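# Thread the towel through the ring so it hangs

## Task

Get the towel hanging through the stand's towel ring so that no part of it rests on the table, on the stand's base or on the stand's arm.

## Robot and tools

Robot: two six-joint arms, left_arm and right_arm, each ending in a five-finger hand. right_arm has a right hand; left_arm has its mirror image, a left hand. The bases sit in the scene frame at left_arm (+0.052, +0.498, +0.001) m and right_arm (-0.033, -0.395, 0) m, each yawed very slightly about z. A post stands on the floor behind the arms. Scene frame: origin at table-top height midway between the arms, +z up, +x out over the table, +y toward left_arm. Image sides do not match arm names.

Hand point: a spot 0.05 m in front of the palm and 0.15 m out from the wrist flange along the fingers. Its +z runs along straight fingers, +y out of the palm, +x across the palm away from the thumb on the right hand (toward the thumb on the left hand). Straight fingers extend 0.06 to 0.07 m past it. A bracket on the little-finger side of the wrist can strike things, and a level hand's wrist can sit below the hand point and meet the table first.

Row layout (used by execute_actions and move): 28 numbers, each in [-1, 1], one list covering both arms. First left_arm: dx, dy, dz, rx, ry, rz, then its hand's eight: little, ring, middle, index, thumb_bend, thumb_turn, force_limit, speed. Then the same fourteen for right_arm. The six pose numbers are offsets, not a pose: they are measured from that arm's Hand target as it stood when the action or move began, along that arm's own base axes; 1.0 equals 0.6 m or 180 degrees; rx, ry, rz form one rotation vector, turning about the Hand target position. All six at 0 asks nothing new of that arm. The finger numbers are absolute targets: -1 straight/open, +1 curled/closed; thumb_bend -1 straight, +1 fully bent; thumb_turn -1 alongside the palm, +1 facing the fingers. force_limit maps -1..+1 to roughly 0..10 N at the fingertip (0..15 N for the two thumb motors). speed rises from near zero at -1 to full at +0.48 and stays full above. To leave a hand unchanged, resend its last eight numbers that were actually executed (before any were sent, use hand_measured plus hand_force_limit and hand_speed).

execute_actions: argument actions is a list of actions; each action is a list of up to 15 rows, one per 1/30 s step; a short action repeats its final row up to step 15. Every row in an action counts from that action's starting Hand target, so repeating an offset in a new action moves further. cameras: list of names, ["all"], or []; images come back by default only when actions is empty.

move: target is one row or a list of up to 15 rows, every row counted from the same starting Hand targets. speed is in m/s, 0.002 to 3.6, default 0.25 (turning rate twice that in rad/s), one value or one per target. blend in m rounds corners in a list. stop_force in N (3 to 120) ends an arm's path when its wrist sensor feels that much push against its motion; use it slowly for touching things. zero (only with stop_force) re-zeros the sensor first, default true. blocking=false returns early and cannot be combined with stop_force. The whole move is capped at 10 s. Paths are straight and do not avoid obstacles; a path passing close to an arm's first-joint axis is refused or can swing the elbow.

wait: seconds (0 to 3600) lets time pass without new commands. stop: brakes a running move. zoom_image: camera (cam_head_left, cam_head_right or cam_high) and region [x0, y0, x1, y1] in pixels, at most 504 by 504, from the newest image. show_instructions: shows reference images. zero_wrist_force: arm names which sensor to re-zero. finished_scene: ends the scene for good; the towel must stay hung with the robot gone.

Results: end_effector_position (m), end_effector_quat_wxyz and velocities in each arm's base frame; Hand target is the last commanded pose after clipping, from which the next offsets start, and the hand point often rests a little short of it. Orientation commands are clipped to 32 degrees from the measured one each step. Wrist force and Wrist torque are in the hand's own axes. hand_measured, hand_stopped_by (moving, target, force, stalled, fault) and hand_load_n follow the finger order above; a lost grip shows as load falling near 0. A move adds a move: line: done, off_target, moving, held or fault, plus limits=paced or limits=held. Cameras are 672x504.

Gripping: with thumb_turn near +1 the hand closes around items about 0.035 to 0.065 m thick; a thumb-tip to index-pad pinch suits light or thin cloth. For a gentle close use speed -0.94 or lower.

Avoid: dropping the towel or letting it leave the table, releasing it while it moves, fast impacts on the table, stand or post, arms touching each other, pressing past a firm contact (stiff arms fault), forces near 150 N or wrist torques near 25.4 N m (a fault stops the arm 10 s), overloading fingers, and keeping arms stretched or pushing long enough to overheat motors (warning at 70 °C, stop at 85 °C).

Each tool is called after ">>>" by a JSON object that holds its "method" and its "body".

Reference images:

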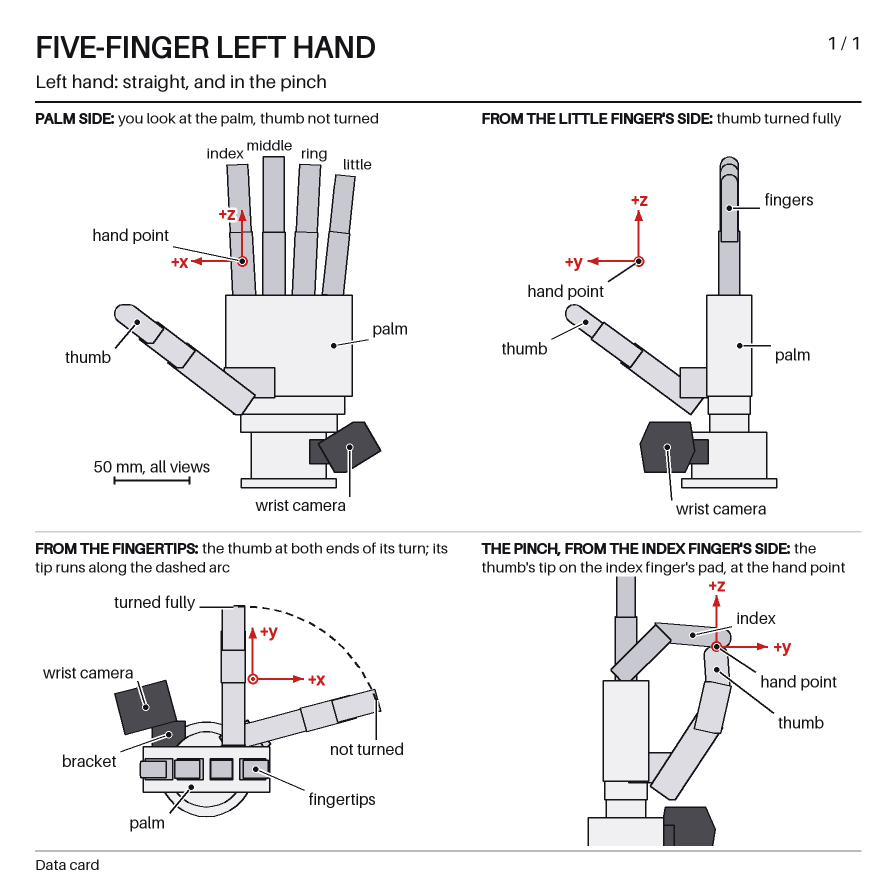

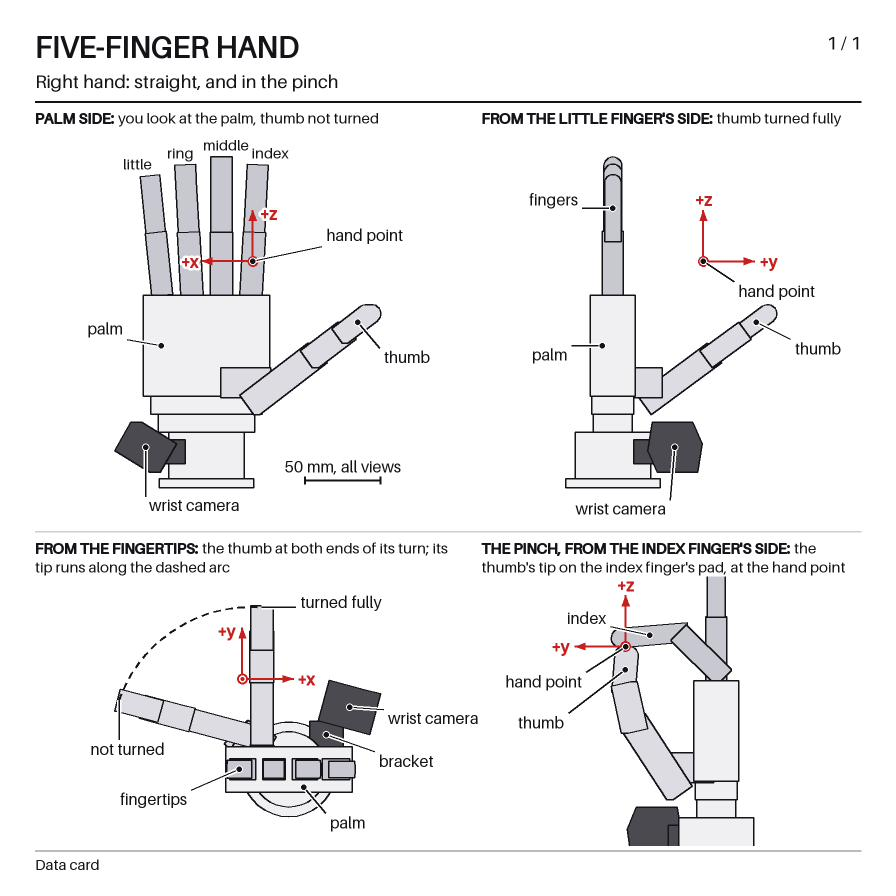

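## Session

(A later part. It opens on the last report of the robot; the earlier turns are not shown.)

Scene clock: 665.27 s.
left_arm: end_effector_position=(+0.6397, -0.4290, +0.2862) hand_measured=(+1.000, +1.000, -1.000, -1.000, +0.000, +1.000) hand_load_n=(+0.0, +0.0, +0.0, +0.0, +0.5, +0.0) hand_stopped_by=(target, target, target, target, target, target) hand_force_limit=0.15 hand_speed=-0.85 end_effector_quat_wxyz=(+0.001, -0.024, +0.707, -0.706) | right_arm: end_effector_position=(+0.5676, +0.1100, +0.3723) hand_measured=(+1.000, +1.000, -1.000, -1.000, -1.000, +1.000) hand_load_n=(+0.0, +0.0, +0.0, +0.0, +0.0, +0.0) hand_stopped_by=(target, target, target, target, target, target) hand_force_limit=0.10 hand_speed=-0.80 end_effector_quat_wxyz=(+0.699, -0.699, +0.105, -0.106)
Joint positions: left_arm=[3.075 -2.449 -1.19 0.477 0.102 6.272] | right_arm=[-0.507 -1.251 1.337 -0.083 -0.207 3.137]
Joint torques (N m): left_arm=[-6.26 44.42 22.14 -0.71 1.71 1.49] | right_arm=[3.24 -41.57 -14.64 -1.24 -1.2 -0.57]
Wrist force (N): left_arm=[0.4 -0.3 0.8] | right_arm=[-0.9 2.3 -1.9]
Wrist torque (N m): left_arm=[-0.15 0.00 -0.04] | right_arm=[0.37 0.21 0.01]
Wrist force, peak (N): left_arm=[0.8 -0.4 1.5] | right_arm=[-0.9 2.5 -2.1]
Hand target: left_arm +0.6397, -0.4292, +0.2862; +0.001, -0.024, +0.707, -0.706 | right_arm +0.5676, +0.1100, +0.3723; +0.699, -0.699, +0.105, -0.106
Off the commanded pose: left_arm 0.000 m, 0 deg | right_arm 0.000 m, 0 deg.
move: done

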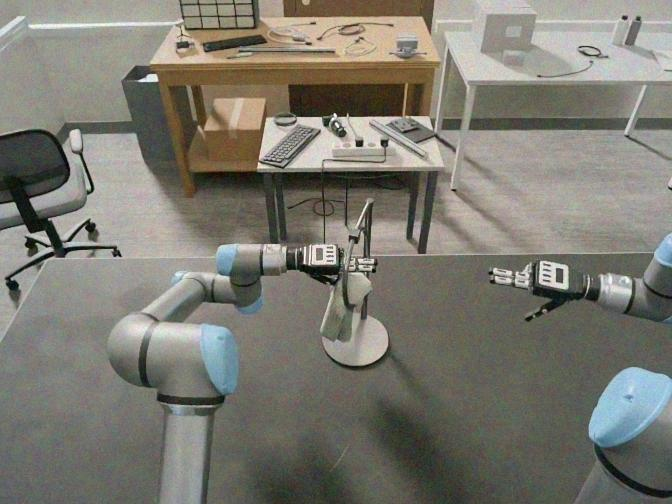

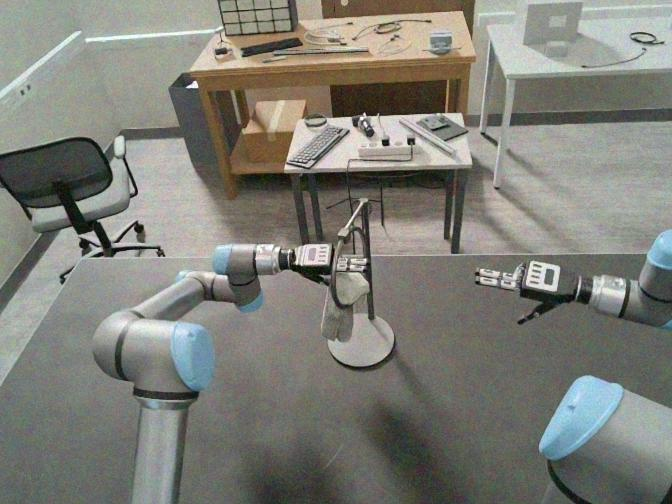

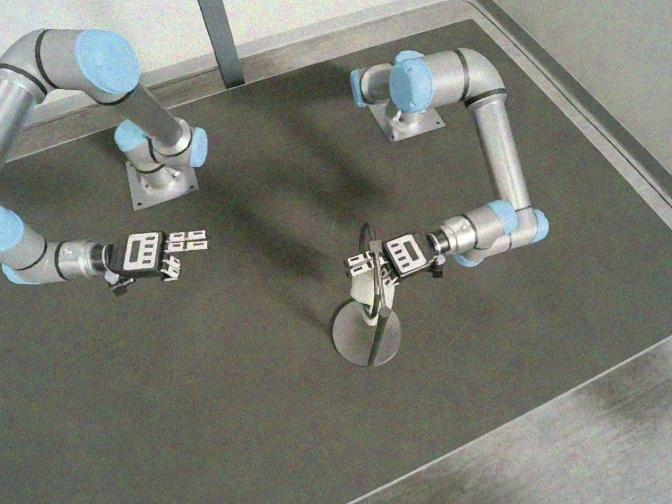

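>>> {"method": "move", "body": {"target": [[0,0,0,0,0,0,1,1,-1,-1,-0.5,1,0.15,-0.88, 0,0,0,0,0,0,1,1,-1,-1,-1,1,0.1,-0.8]], "speed": 0.03, "cameras": ["all"]}}

>>> {"method": "zoom_image", "body": {"camera": "cam_head_left", "region": [280, 190, 440, 350]}}

>>> {"method": "zoom_image", "body": {"camera": "cam_head_right", "region": [280, 190, 440, 350]}}

>>> {"method": "zoom_image", "body": {"camera": "cam_high", "region": [320, 210, 440, 330]}}

Scene clock: 688.70 s.
left_arm: end_effector_position=(+0.6397, -0.4292, +0.2862) hand_measured=(+1.000, +1.000, -1.000, -1.000, -0.500, +1.000) hand_load_n=(+0.0, +0.0, +0.0, -0.5, +0.5, +0.0) hand_stopped_by=(target, target, target, target, target, target) hand_force_limit=0.15 hand_speed=-0.88 end_effector_quat_wxyz=(+0.001, -0.024, +0.707, -0.706) | right_arm: end_effector_position=(+0.5676, +0.1100, +0.3723) hand_measured=(+1.000, +1.000, -1.000, -1.000, -1.000, +1.000) hand_load_n=(+0.0, +0.0, -0.5, +0.0, -0.5, +0.0) hand_stopped_by=(target, target, target, target, target, target) hand_force_limit=0.10 hand_speed=-0.80 end_effector_quat_wxyz=(+0.699, -0.699, +0.105, -0.106)
Joint positions: left_arm=[3.075 -2.45 -1.19 0.477 0.103 6.272] | right_arm=[-0.507 -1.251 1.337 -0.083 -0.207 3.137]
Joint torques (N m): left_arm=[-6.53 45.28 20.22 -1.38 0.46 1.55] | right_arm=[3.7 -41.79 -14.72 -1.08 -1.18 -0.42]
Wrist force (N): left_arm=[0.4 -0.1 0.6] | right_arm=[-1.1 2.3 -1.8]
Wrist torque (N m): left_arm=[-0.12 -0.01 -0.04] | right_arm=[0.37 0.24 -0.01]
Wrist force, peak (N): left_arm=[0.5 -0.3 1.0] | right_arm=[-0.9 2.8 -1.7]
Hand target: left_arm +0.6397, -0.4292, +0.2862; +0.001, -0.024, +0.707, -0.706 | right_arm +0.5676, +0.1100, +0.3723; +0.699, -0.699, +0.105, -0.106
Off the commanded pose: left_arm 0.000 m, 0 deg | right_arm 0.000 m, 0 deg.
move: done

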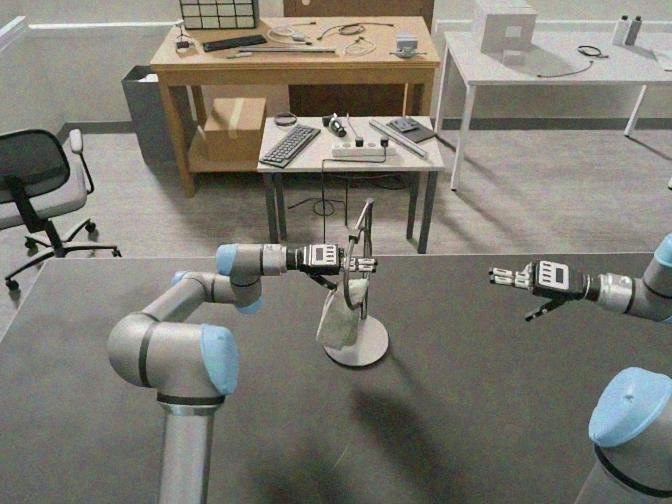

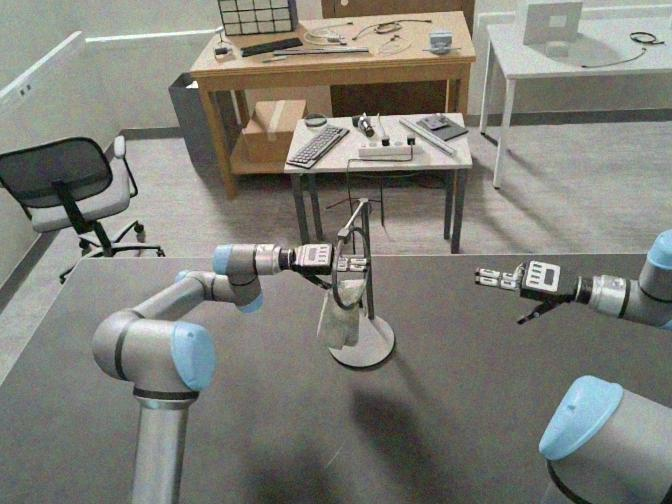

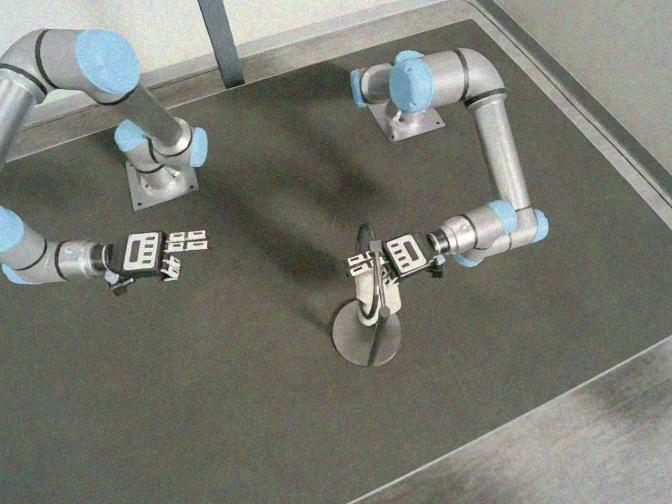

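Scaled by 3.150 from the camera's image (finer frame: 960x720).

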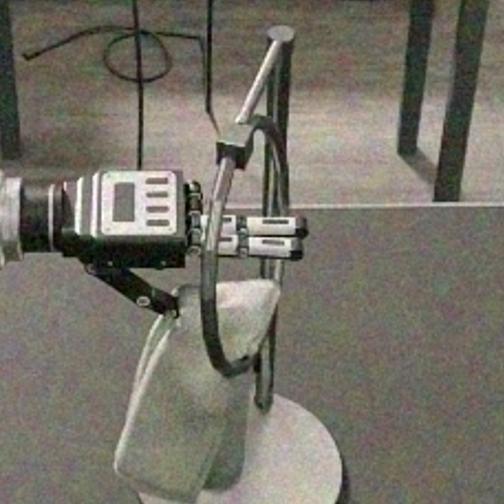

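Scaled by 3.150 from the camera's image (finer frame: 960x720).

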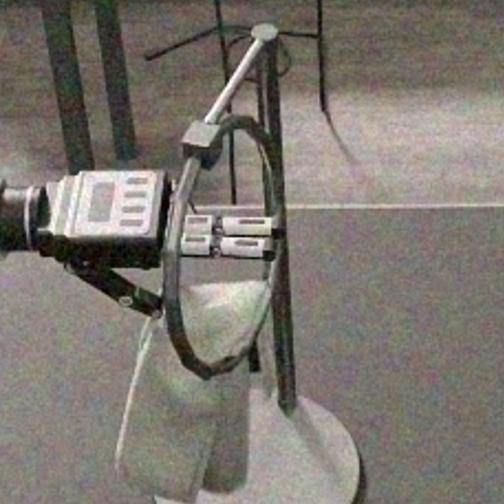

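Scaled by 4.200 from the camera's image (finer frame: 960x720).

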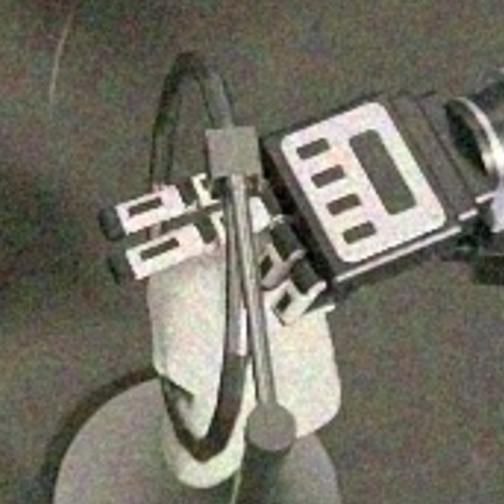

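>>> {"method": "move", "body": {"target": [[0,0,0,0,0,0,1,1,-1,-1,-0.1,1,0.15,-0.85, 0,0,0,0,0,0,1,1,-1,-1,-1,1,0.1,-0.8],[0.0024,-0.06,0.01,0,0,0,1,1,-1,-1,-0.1,1,0.15,-0.85, 0,0,0,0,0,0,1,1,-1,-1,-1,1,0.1,-0.8]], "speed": 0.05, "cameras": ["all"]}}

>>> {"method": "zoom_image", "body": {"camera": "cam_head_left", "region": [280, 190, 440, 350]}}

>>> {"method": "zoom_image", "body": {"camera": "cam_head_right", "region": [280, 190, 440, 350]}}

>>> {"method": "zoom_image", "body": {"camera": "cam_high", "region": [320, 210, 440, 330]}}

Scene clock: 709.90 s.
left_arm: end_effector_position=(+0.6412, -0.4652, +0.2922) hand_measured=(+1.000, +1.000, -1.000, -1.000, -0.100, +1.000) hand_load_n=(+0.0, +0.0, +0.0, +0.0, +1.0, +0.0) hand_stopped_by=(target, target, target, target, target, target) hand_force_limit=0.15 hand_speed=-0.85 end_effector_quat_wxyz=(+0.001, -0.024, +0.707, -0.706) | right_arm: end_effector_position=(+0.5676, +0.1100, +0.3723) hand_measured=(+1.000, +1.000, -1.000, -1.000, -1.000, +1.000) hand_load_n=(+0.0, +0.0, +0.0, +0.0, +0.0, +0.0) hand_stopped_by=(target, target, target, target, target, target) hand_force_limit=0.10 hand_speed=-0.80 end_effector_quat_wxyz=(+0.699, -0.699, +0.105, -0.106)
Joint positions: left_arm=[3.022 -2.471 -1.131 0.447 0.155 6.265] | right_arm=[-0.507 -1.251 1.337 -0.083 -0.207 3.137]
Joint torques (N m): left_arm=[5.97 56.26 10.09 1.91 -1.65 -1.99] | right_arm=[3.87 -43.38 -14.63 -1.07 -1.13 -0.5]
Wrist force (N): left_arm=[0.5 -0.1 0.9] | right_arm=[-1.1 2.4 -1.7]
Wrist torque (N m): left_arm=[-0.15 -0.03 0.11] | right_arm=[0.37 0.23 0.00]
Wrist force, peak (N): left_arm=[0.6 -0.1 1.3] | right_arm=[-1.0 2.6 -2.0]
Hand target: left_arm +0.6412, -0.4652, +0.2922; +0.001, -0.024, +0.707, -0.706 | right_arm +0.5676, +0.1100, +0.3723; +0.699, -0.699, +0.105, -0.106
Off the commanded pose: left_arm 0.000 m, 0 deg | right_arm 0.000 m, 0 deg.
move: done

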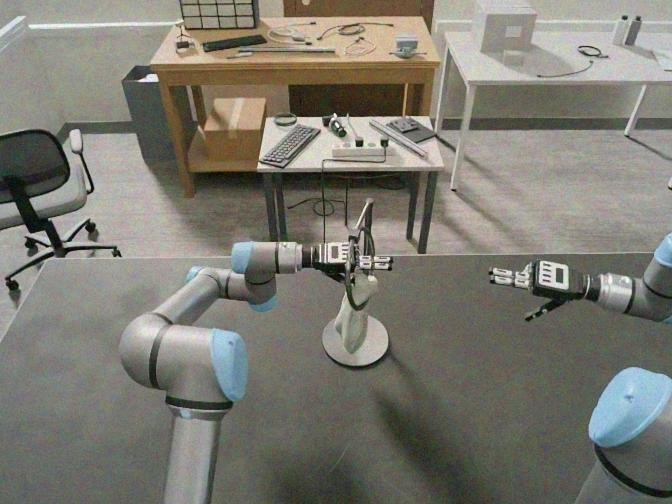

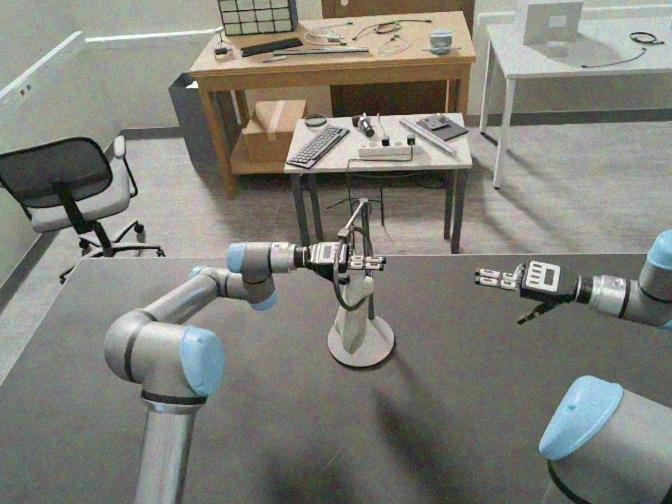

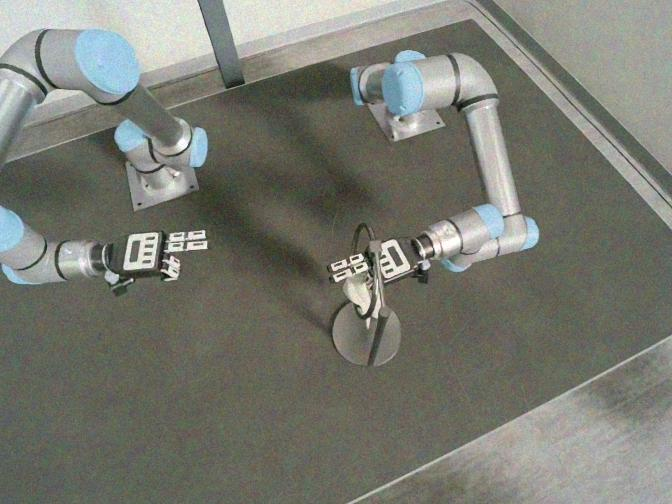

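Scaled by 3.150 from the camera's image (finer frame: 960x720).

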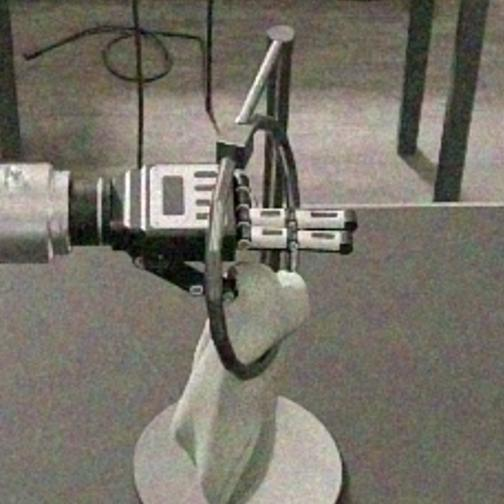

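Scaled by 3.150 from the camera's image (finer frame: 960x720).

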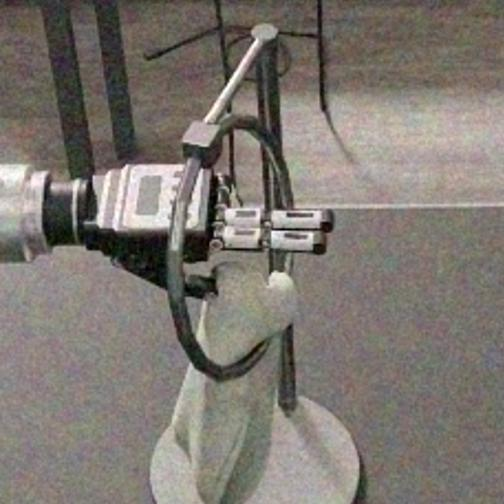

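Scaled by 4.200 from the camera's image (finer frame: 960x720).

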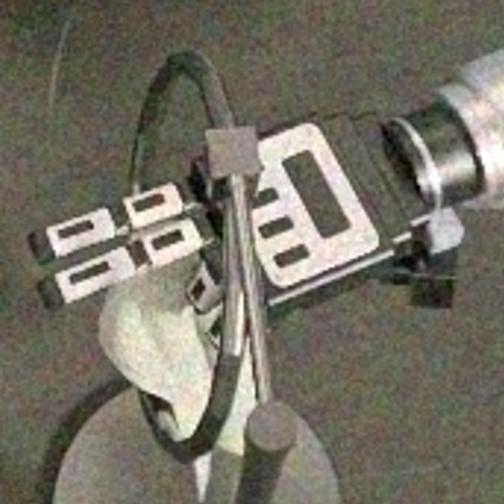

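>>> {"method": "move", "body": {"target": [[0,0,0,0,0,0,1,1,-0.4,-0.4,-0.1,1,0.0,-0.8, 0,0,0,0,0,0,1,1,-1,-1,-1,1,0.1,-0.8],[0,0,0,0,0,0,1,1,0.2,0.2,0.15,1,0.0,-0.88, 0,0,0,0,0,0,1,1,-1,-1,-1,1,0.1,-0.8]], "speed": 0.05, "cameras": ["all"]}}

>>> {"method": "zoom_image", "body": {"camera": "cam_head_left", "region": [280, 190, 440, 350]}}

>>> {"method": "zoom_image", "body": {"camera": "cam_head_right", "region": [280, 190, 440, 350]}}

>>> {"method": "zoom_image", "body": {"camera": "cam_high", "region": [320, 210, 440, 330]}}

Scene clock: 722.63 s.
left_arm: end_effector_position=(+0.6412, -0.4652, +0.2922) hand_measured=(+1.000, +1.000, +0.110, +0.144, +0.146, +1.000) hand_load_n=(+0.5, +0.0, +5.0, +6.0, +4.5, +0.0) hand_stopped_by=(target, target, force, force, target, target) hand_force_limit=0.00 hand_speed=-0.88 end_effector_quat_wxyz=(+0.001, -0.024, +0.707, -0.706) | right_arm: end_effector_position=(+0.5676, +0.1100, +0.3723) hand_measured=(+1.000, +1.000, -1.000, -1.000, -1.000, +1.000) hand_load_n=(+0.0, +0.0, +0.0, +0.0, +0.0, +0.0) hand_stopped_by=(target, target, target, target, target, target) hand_force_limit=0.10 hand_speed=-0.80 end_effector_quat_wxyz=(+0.699, -0.699, +0.105, -0.106)
Joint positions: left_arm=[3.022 -2.471 -1.131 0.447 0.155 6.265] | right_arm=[-0.507 -1.251 1.337 -0.083 -0.207 3.137]
Joint torques (N m): left_arm=[6.94 56.01 9.84 1.42 -1.53 -0.15] | right_arm=[4.78 -42.25 -14.17 -1.19 -1.26 -0.57]
Wrist force (N): left_arm=[0.4 0.1 0.8] | right_arm=[-0.9 2.4 -1.7]
Wrist torque (N m): left_arm=[-0.11 -0.01 0.10] | right_arm=[0.38 0.20 0.01]
Wrist force, peak (N): left_arm=[0.6 0.0 1.1] | right_arm=[-0.9 2.7 -1.9]
Hand target: left_arm +0.6412, -0.4652, +0.2922; +0.001, -0.024, +0.707, -0.706 | right_arm +0.5676, +0.1100, +0.3723; +0.699, -0.699, +0.105, -0.106
Off the commanded pose: left_arm 0.000 m, 0 deg | right_arm 0.000 m, 0 deg.
move: done

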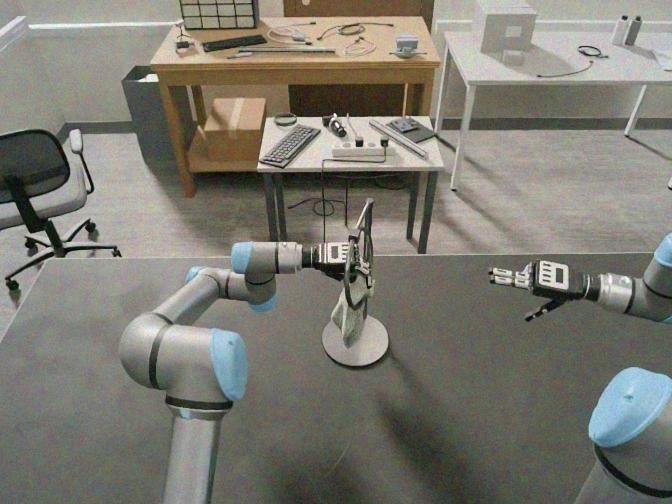

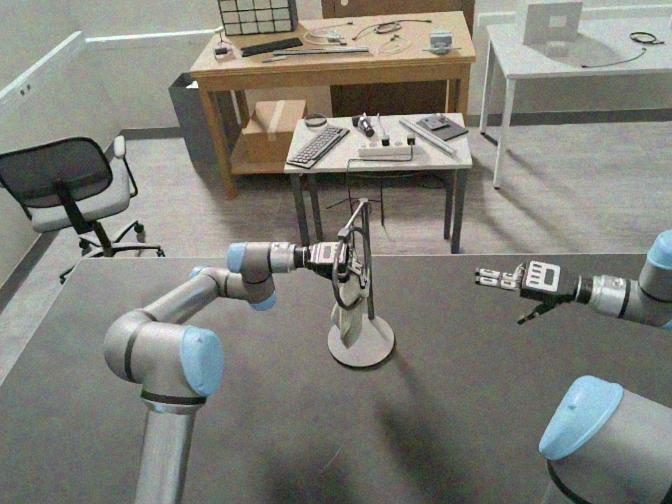

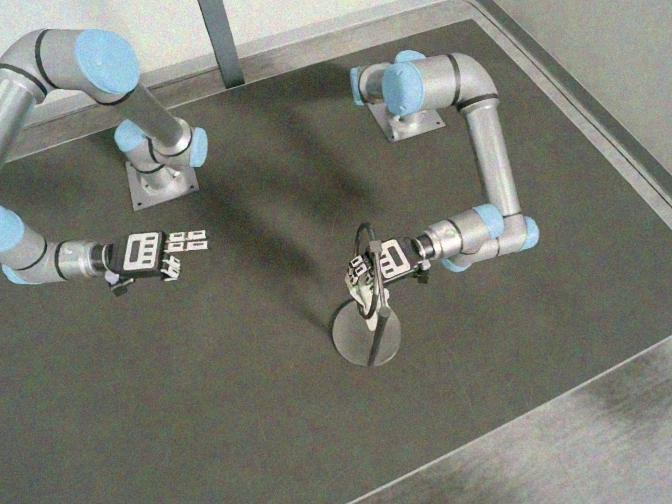

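Scaled by 3.150 from the camera's image (finer frame: 960x720).

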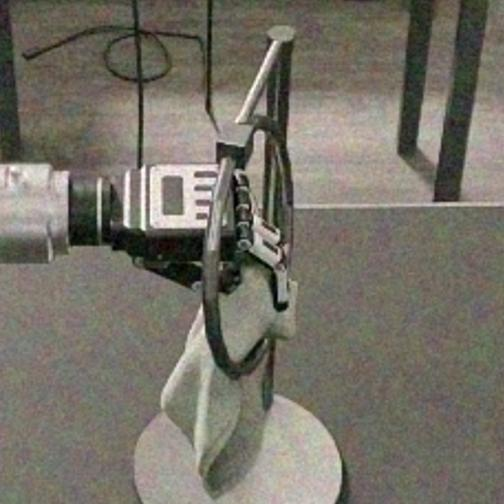

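Scaled by 3.150 from the camera's image (finer frame: 960x720).

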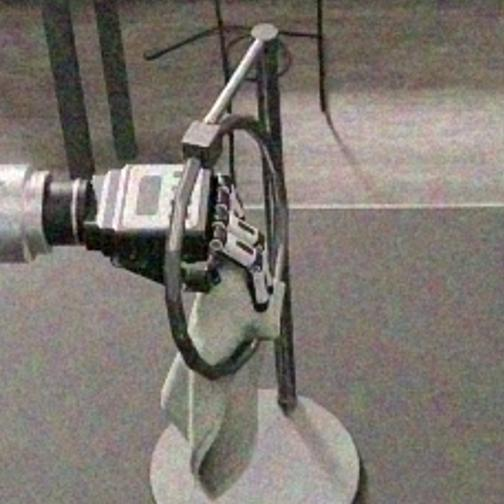

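Scaled by 4.200 from the camera's image (finer frame: 960x720).

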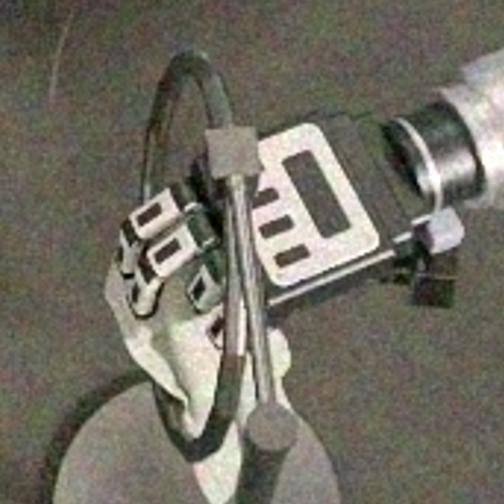

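>>> {"method": "move", "body": {"target": [[0,0,0,0,0,0,1,1,0.28,0.28,0.25,1,0.15,-0.88, 0,0,0,0,0,0,1,1,-1,-1,-1,1,0.1,-0.8],[0.0033,-0.092,0.018,0,0,0,1,1,0.28,0.28,0.25,1,0.15,-0.88, 0,0,0,0,0,0,1,1,-1,-1,-1,1,0.1,-0.8]], "speed": 0.06, "cameras": ["all"]}}

>>> {"method": "zoom_image", "body": {"camera": "cam_head_left", "region": [280, 190, 440, 350]}}

>>> {"method": "zoom_image", "body": {"camera": "cam_head_right", "region": [280, 190, 440, 350]}}

>>> {"method": "zoom_image", "body": {"camera": "cam_high", "region": [310, 210, 430, 330]}}

Scene clock: 766.33 s.
left_arm: end_effector_position=(+0.6432, -0.5204, +0.3030) hand_measured=(+1.000, +1.000, +0.130, +0.152, +0.204, +1.000) hand_load_n=(+0.0, +0.0, +6.5, +7.0, +8.5, +0.0) hand_stopped_by=(target, target, force, force, force, target) hand_force_limit=0.15 hand_speed=-0.88 end_effector_quat_wxyz=(+0.001, -0.024, +0.707, -0.706) end_effector_velocity=(-0.001, +0.002, +0.000) end_effector_angular_velocity=(+0.000, +0.000, -0.001) | right_arm: end_effector_position=(+0.5676, +0.1100, +0.3723) hand_measured=(+1.000, +1.000, -1.000, -1.000, -1.000, +1.000) hand_load_n=(+0.0, +0.0, -0.5, +0.0, +0.0, +0.0) hand_stopped_by=(target, target, target, target, target, target) hand_force_limit=0.10 hand_speed=-0.80 end_effector_quat_wxyz=(+0.699, -0.699, +0.105, -0.106)
Joint positions: left_arm=[2.944 -2.512 -1.022 0.383 0.233 6.26] | right_arm=[-0.507 -1.251 1.337 -0.083 -0.207 3.137]
Joint velocities: left_arm=[0.003 0.002 -0.005 0.004 -0.004 -0.001] | right_arm=[within noise]
Joint torques (N m): left_arm=[5.16 58.21 11.45 1.87 -1.74 -2.02] | right_arm=[2.85 -42.3 -15.13 -1.26 -1.17 -0.45]
Wrist force (N): left_arm=[0.4 -0.1 0.7] | right_arm=[-1.0 2.5 -1.8]
Wrist torque (N m): left_arm=[-0.15 -0.05 0.13] | right_arm=[0.40 0.22 0.01]
Wrist force, peak (N): left_arm=[0.7 -0.4 1.3] | right_arm=[-1.3 2.7 -1.7]
Hand target: left_arm +0.6431, -0.5204, +0.3030; +0.001, -0.024, +0.707, -0.706 | right_arm +0.5676, +0.1100, +0.3723; +0.699, -0.699, +0.105, -0.106
Off the commanded pose: left_arm 0.000 m, 0 deg | right_arm 0.000 m, 0 deg.
move: done

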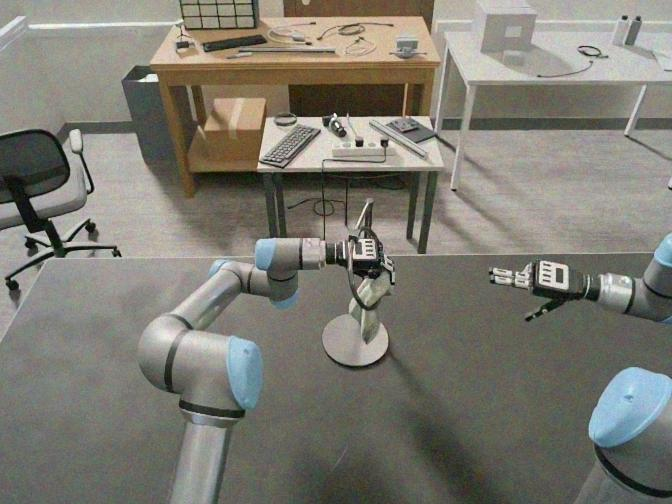

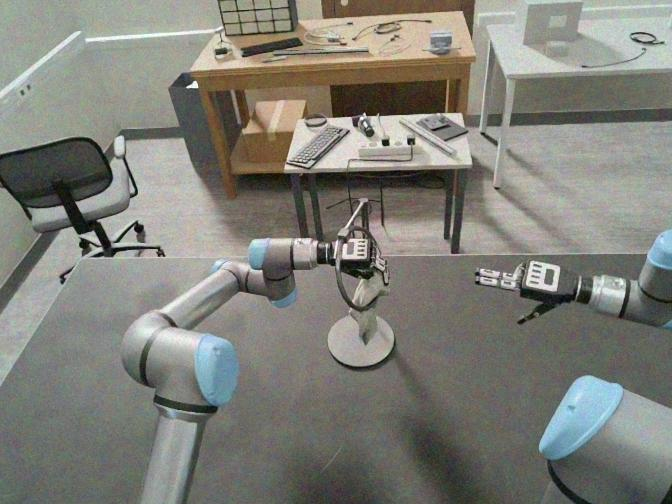

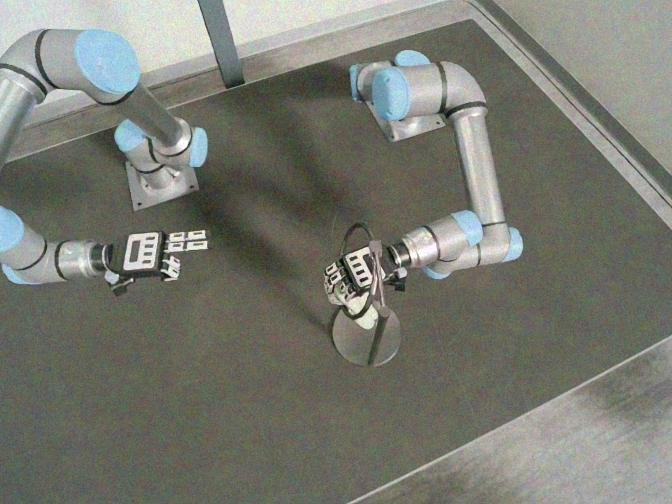

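Scaled by 3.150 from the camera's image (finer frame: 960x720).

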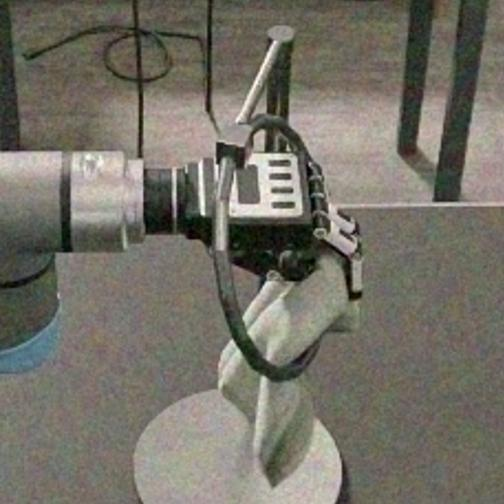

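Scaled by 3.150 from the camera's image (finer frame: 960x720).

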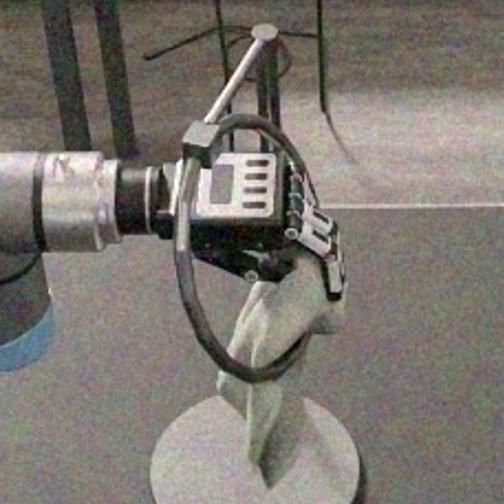

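Scaled by 4.200 from the camera's image (finer frame: 960x720).

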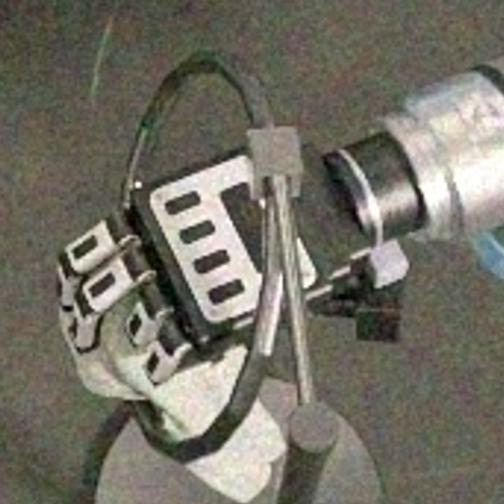

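>>> {"method": "move", "body": {"target": [-0.0021,0.058,-0.013,0,0,0,1,1,0.28,0.28,0.25,1,0.15,-0.88, 0,0,0,0,0,0,1,1,-1,-1,-1,1,0.1,-0.8], "speed": 0.05}}

>>> {"method": "move", "body": {"target": [[0,0,0,0,0,0,1,1,-0.3,-0.3,0.0,1,0.15,-0.88, 0,0,0,0,0,0,1,1,-1,-1,-1,1,0.1,-0.8],[0,0,0,0,0,0,1,1,-1,-1,0.0,1,0.15,-0.85, 0,0,0,0,0,0,1,1,-1,-1,-1,1,0.1,-0.8]], "speed": 0.03, "cameras": ["all"]}}

>>> {"method": "zoom_image", "body": {"camera": "cam_head_left", "region": [280, 190, 440, 350]}}

>>> {"method": "zoom_image", "body": {"camera": "cam_head_right", "region": [280, 190, 440, 350]}}

>>> {"method": "zoom_image", "body": {"camera": "cam_high", "region": [310, 210, 430, 330]}}

Scene clock: 782.73 s.
left_arm: end_effector_position=(+0.6419, -0.4855, +0.2953) hand_measured=(+1.000, +1.000, +0.130, +0.152, +0.204, +1.000) hand_load_n=(+0.5, +0.0, +6.5, +6.5, +8.5, +0.0) hand_stopped_by=(target, target, force, force, force, target) hand_force_limit=0.15 hand_speed=-0.88 end_effector_quat_wxyz=(+0.001, -0.024, +0.707, -0.706) | right_arm: end_effector_position=(+0.5676, +0.1100, +0.3723) hand_measured=(+1.000, +1.000, -1.000, -1.000, -1.000, +1.000) hand_load_n=(+0.0, +0.0, -0.5, +0.0, +0.0, +0.0) hand_stopped_by=(target, target, target, target, target, target) hand_force_limit=0.10 hand_speed=-0.80 end_effector_quat_wxyz=(+0.699, -0.699, +0.105, -0.106)
Joint positions: left_arm=[2.993 -2.485 -1.095 0.427 0.184 6.263] | right_arm=[-0.507 -1.251 1.337 -0.083 -0.207 3.137]
Joint torques (N m): left_arm=[-5.07 43.15 26.16 -1.24 1.64 1.21] | right_arm=[3.83 -42.81 -13.11 -1.26 -1.08 -0.43]
Wrist force (N): left_arm=[0.5 0.2 0.9] | right_arm=[-0.9 2.2 -1.6]
Wrist torque (N m): left_arm=[-0.10 -0.04 -0.01] | right_arm=[0.33 0.20 0.00]
Wrist force, peak (N): left_arm=[0.4 -0.2 1.2] | right_arm=[-0.8 2.6 -2.1]
Hand target: left_arm +0.6419, -0.4856, +0.2952; +0.001, -0.024, +0.707, -0.706 | right_arm +0.5676, +0.1100, +0.3723; +0.699, -0.699, +0.105, -0.106
Off the commanded pose: left_arm 0.000 m, 0 deg | right_arm 0.000 m, 0 deg.
move: done

Scene clock: 786.33 s.
left_arm: end_effector_position=(+0.6419, -0.4856, +0.2952) hand_measured=(+1.000, +1.000, -1.000, -1.000, +0.000, +1.000) hand_load_n=(+0.0, +0.0, +0.0, +0.0, +0.5, +0.0) hand_stopped_by=(target, target, target, target, target, target) hand_force_limit=0.15 hand_speed=-0.85 end_effector_quat_wxyz=(+0.001, -0.024, +0.707, -0.706) | right_arm: end_effector_position=(+0.5676, +0.1100, +0.3723) hand_measured=(+1.000, +1.000, -1.000, -1.000, -1.000, +1.000) hand_load_n=(+0.0, +0.0, +0.0, +0.0, +0.0, +0.0) hand_stopped_by=(target, target, target, target, target, target) hand_force_limit=0.10 hand_speed=-0.80 end_effector_quat_wxyz=(+0.699, -0.699, +0.105, -0.106)
Joint positions: left_arm=[2.993 -2.485 -1.095 0.427 0.184 6.263] | right_arm=[-0.507 -1.251 1.337 -0.083 -0.207 3.137]
Joint torques (N m): left_arm=[-6.89 43.34 25.44 -0.42 1.41 -0.41] | right_arm=[4.04 -41.85 -13.78 -1.1 -1.08 -0.42]
Wrist force (N): left_arm=[0.5 -0.1 0.7] | right_arm=[-1.0 2.6 -1.7]
Wrist torque (N m): left_arm=[-0.13 -0.05 0.00] | right_arm=[0.40 0.21 0.01]
Wrist force, peak (N): left_arm=[0.7 -0.3 1.1] | right_arm=[-1.0 2.6 -1.9]
Hand target: left_arm +0.6419, -0.4856, +0.2952; +0.001, -0.024, +0.707, -0.706 | right_arm +0.5676, +0.1100, +0.3723; +0.699, -0.699, +0.105, -0.106
Off the commanded pose: left_arm 0.000 m, 0 deg | right_arm 0.000 m, 0 deg.
move: done

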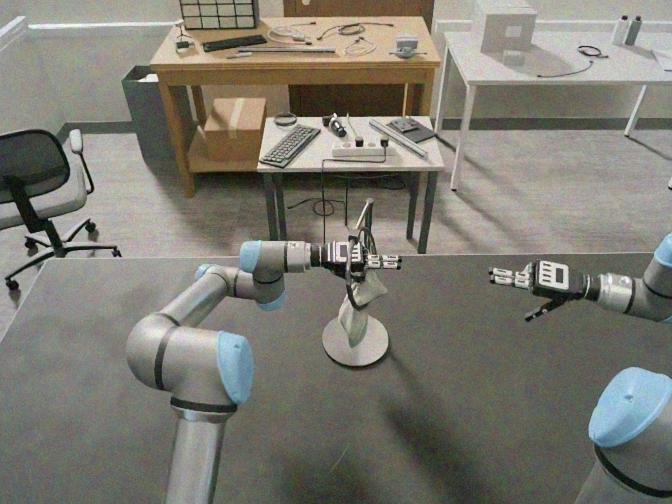

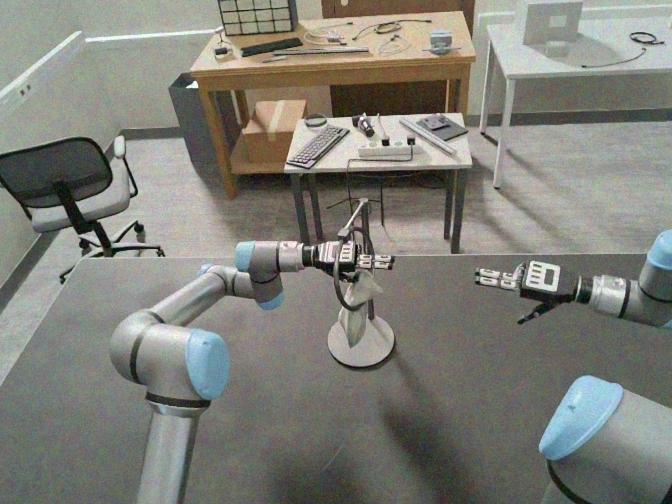

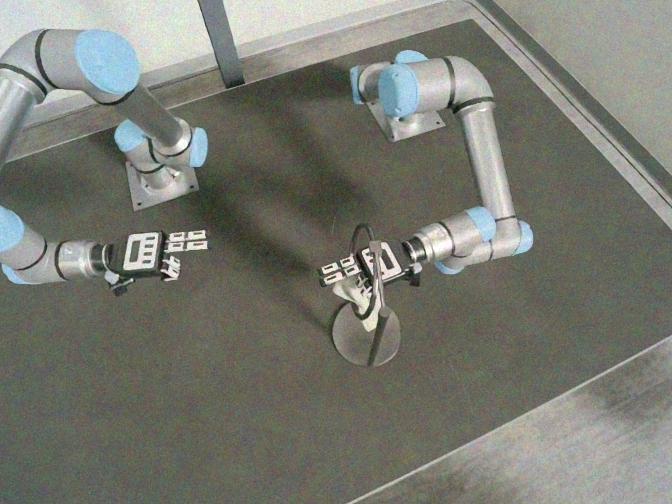

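Scaled by 3.150 from the camera's image (finer frame: 960x720).

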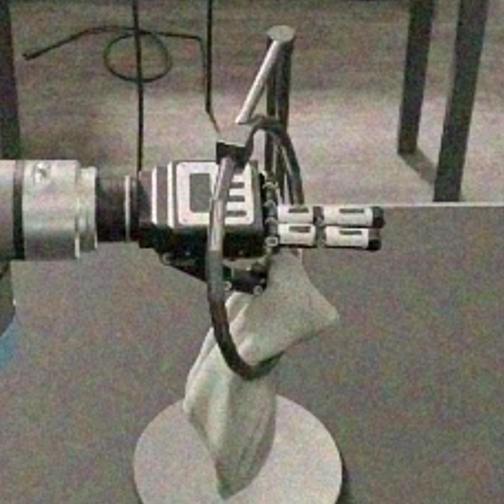

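Scaled by 3.150 from the camera's image (finer frame: 960x720).

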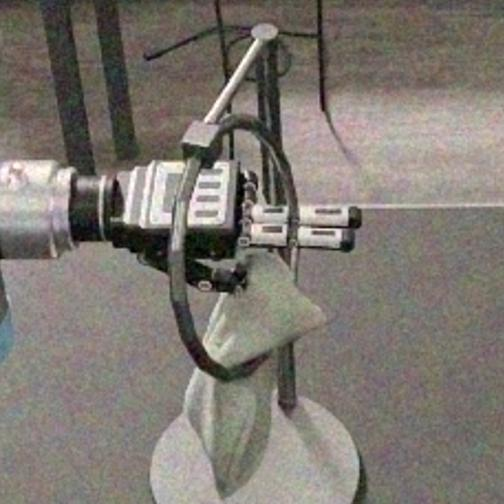

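Scaled by 4.200 from the camera's image (finer frame: 960x720).

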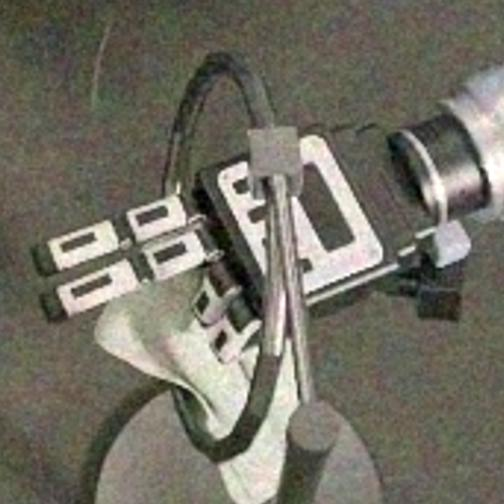

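>>> {"method": "move", "body": {"target": [0.0022,-0.062,0,0,0,0,1,1,-1,-1,-1,1,0.15,-0.63, 0,0,0,0,0,0,1,1,-1,-1,-1,1,0.1,-0.8], "speed": 0.045, "cameras": ["all"]}}

>>> {"method": "zoom_image", "body": {"camera": "cam_head_left", "region": [280, 190, 440, 350]}}

>>> {"method": "zoom_image", "body": {"camera": "cam_head_right", "region": [280, 190, 440, 350]}}

>>> {"method": "zoom_image", "body": {"camera": "cam_high", "region": [310, 210, 430, 330]}}

Scene clock: 802.47 s.
left_arm: end_effector_position=(+0.6432, -0.5228, +0.2952) hand_measured=(+1.000, +1.000, -1.000, -1.000, -1.000, +1.000) hand_load_n=(+0.0, +0.0, +0.0, +0.0, +0.0, -0.5) hand_stopped_by=(target, target, target, target, target, target) hand_force_limit=0.15 hand_speed=-0.63 end_effector_quat_wxyz=(+0.001, -0.024, +0.707, -0.706) | right_arm: end_effector_position=(+0.5676, +0.1100, +0.3723) hand_measured=(+1.000, +1.000, -1.000, -1.000, -1.000, +1.000) hand_load_n=(+0.0, +0.0, +0.0, +0.0, +0.0, +0.0) hand_stopped_by=(target, target, target, target, target, target) hand_force_limit=0.10 hand_speed=-0.80 end_effector_quat_wxyz=(+0.699, -0.699, +0.105, -0.106)
Joint positions: left_arm=[2.941 -2.522 -1.023 0.394 0.236 6.26] | right_arm=[-0.507 -1.251 1.337 -0.083 -0.207 3.137]
Joint torques (N m): left_arm=[6.89 57.1 9.67 1.82 -1.64 -0.89] | right_arm=[4.71 -42.78 -14.6 -1.16 -1.18 -0.54]
Wrist force (N): left_arm=[0.1 -1.5 0.9] | right_arm=[-0.9 2.3 -1.7]
Wrist torque (N m): left_arm=[-0.28 -0.01 0.17] | right_arm=[0.37 0.20 0.01]
Wrist force, peak (N): left_arm=[0.4 -1.8 1.0] | right_arm=[-1.0 2.8 -1.8]
Hand target: left_arm +0.6432, -0.5228, +0.2952; +0.001, -0.024, +0.707, -0.706 | right_arm +0.5676, +0.1100, +0.3723; +0.699, -0.699, +0.105, -0.106
Off the commanded pose: left_arm 0.000 m, 0 deg | right_arm 0.000 m, 0 deg.
move: done

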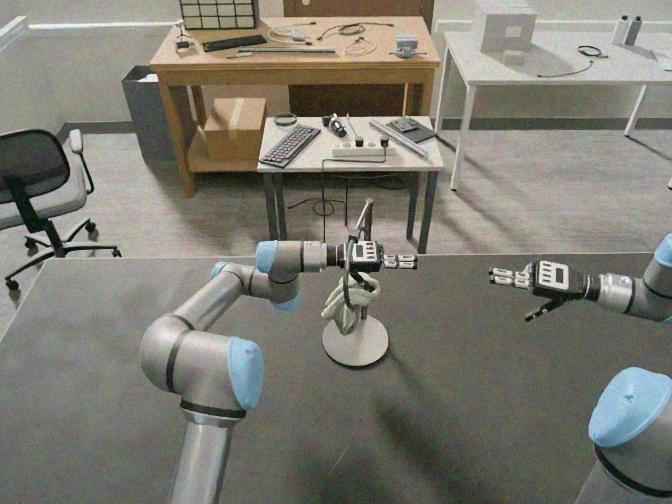

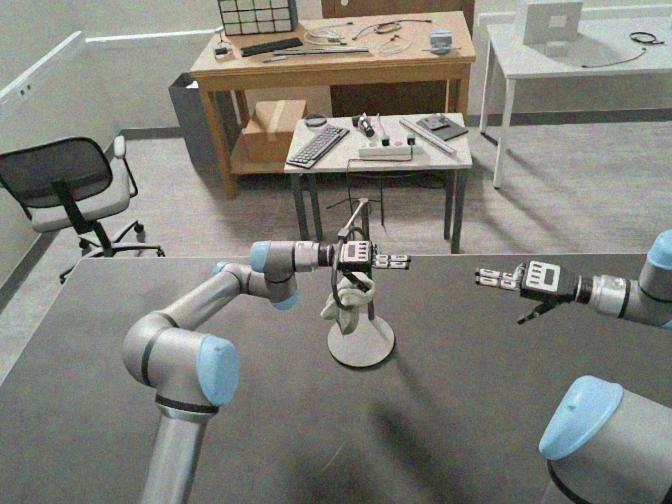

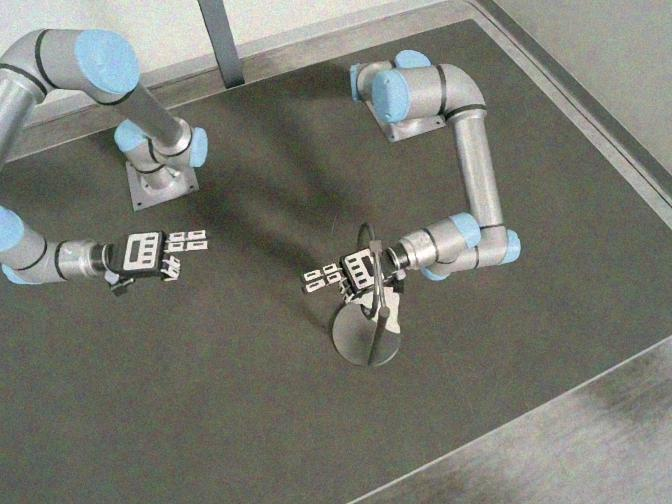

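Scaled by 3.150 from the camera's image (finer frame: 960x720).

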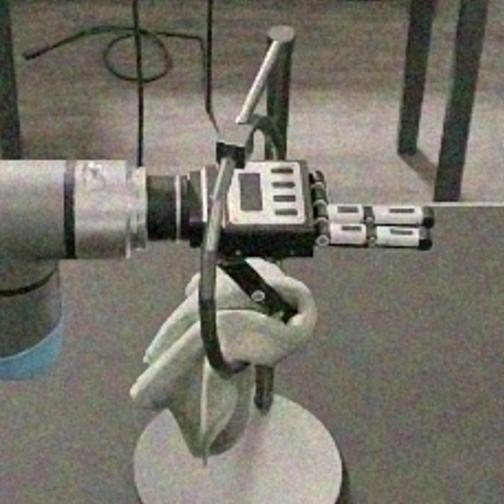

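Scaled by 3.150 from the camera's image (finer frame: 960x720).

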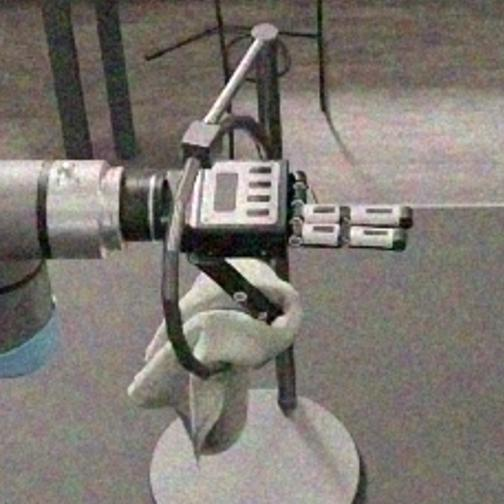

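Scaled by 4.200 from the camera's image (finer frame: 960x720).

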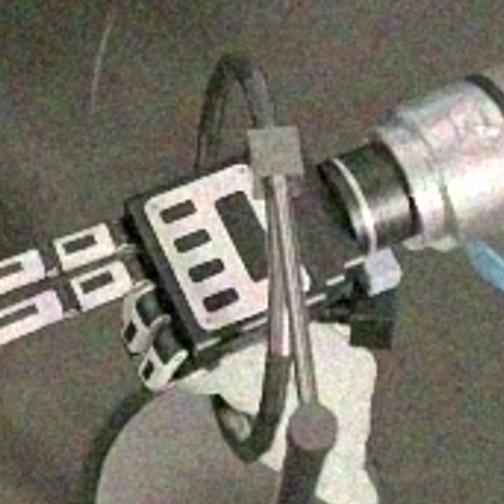

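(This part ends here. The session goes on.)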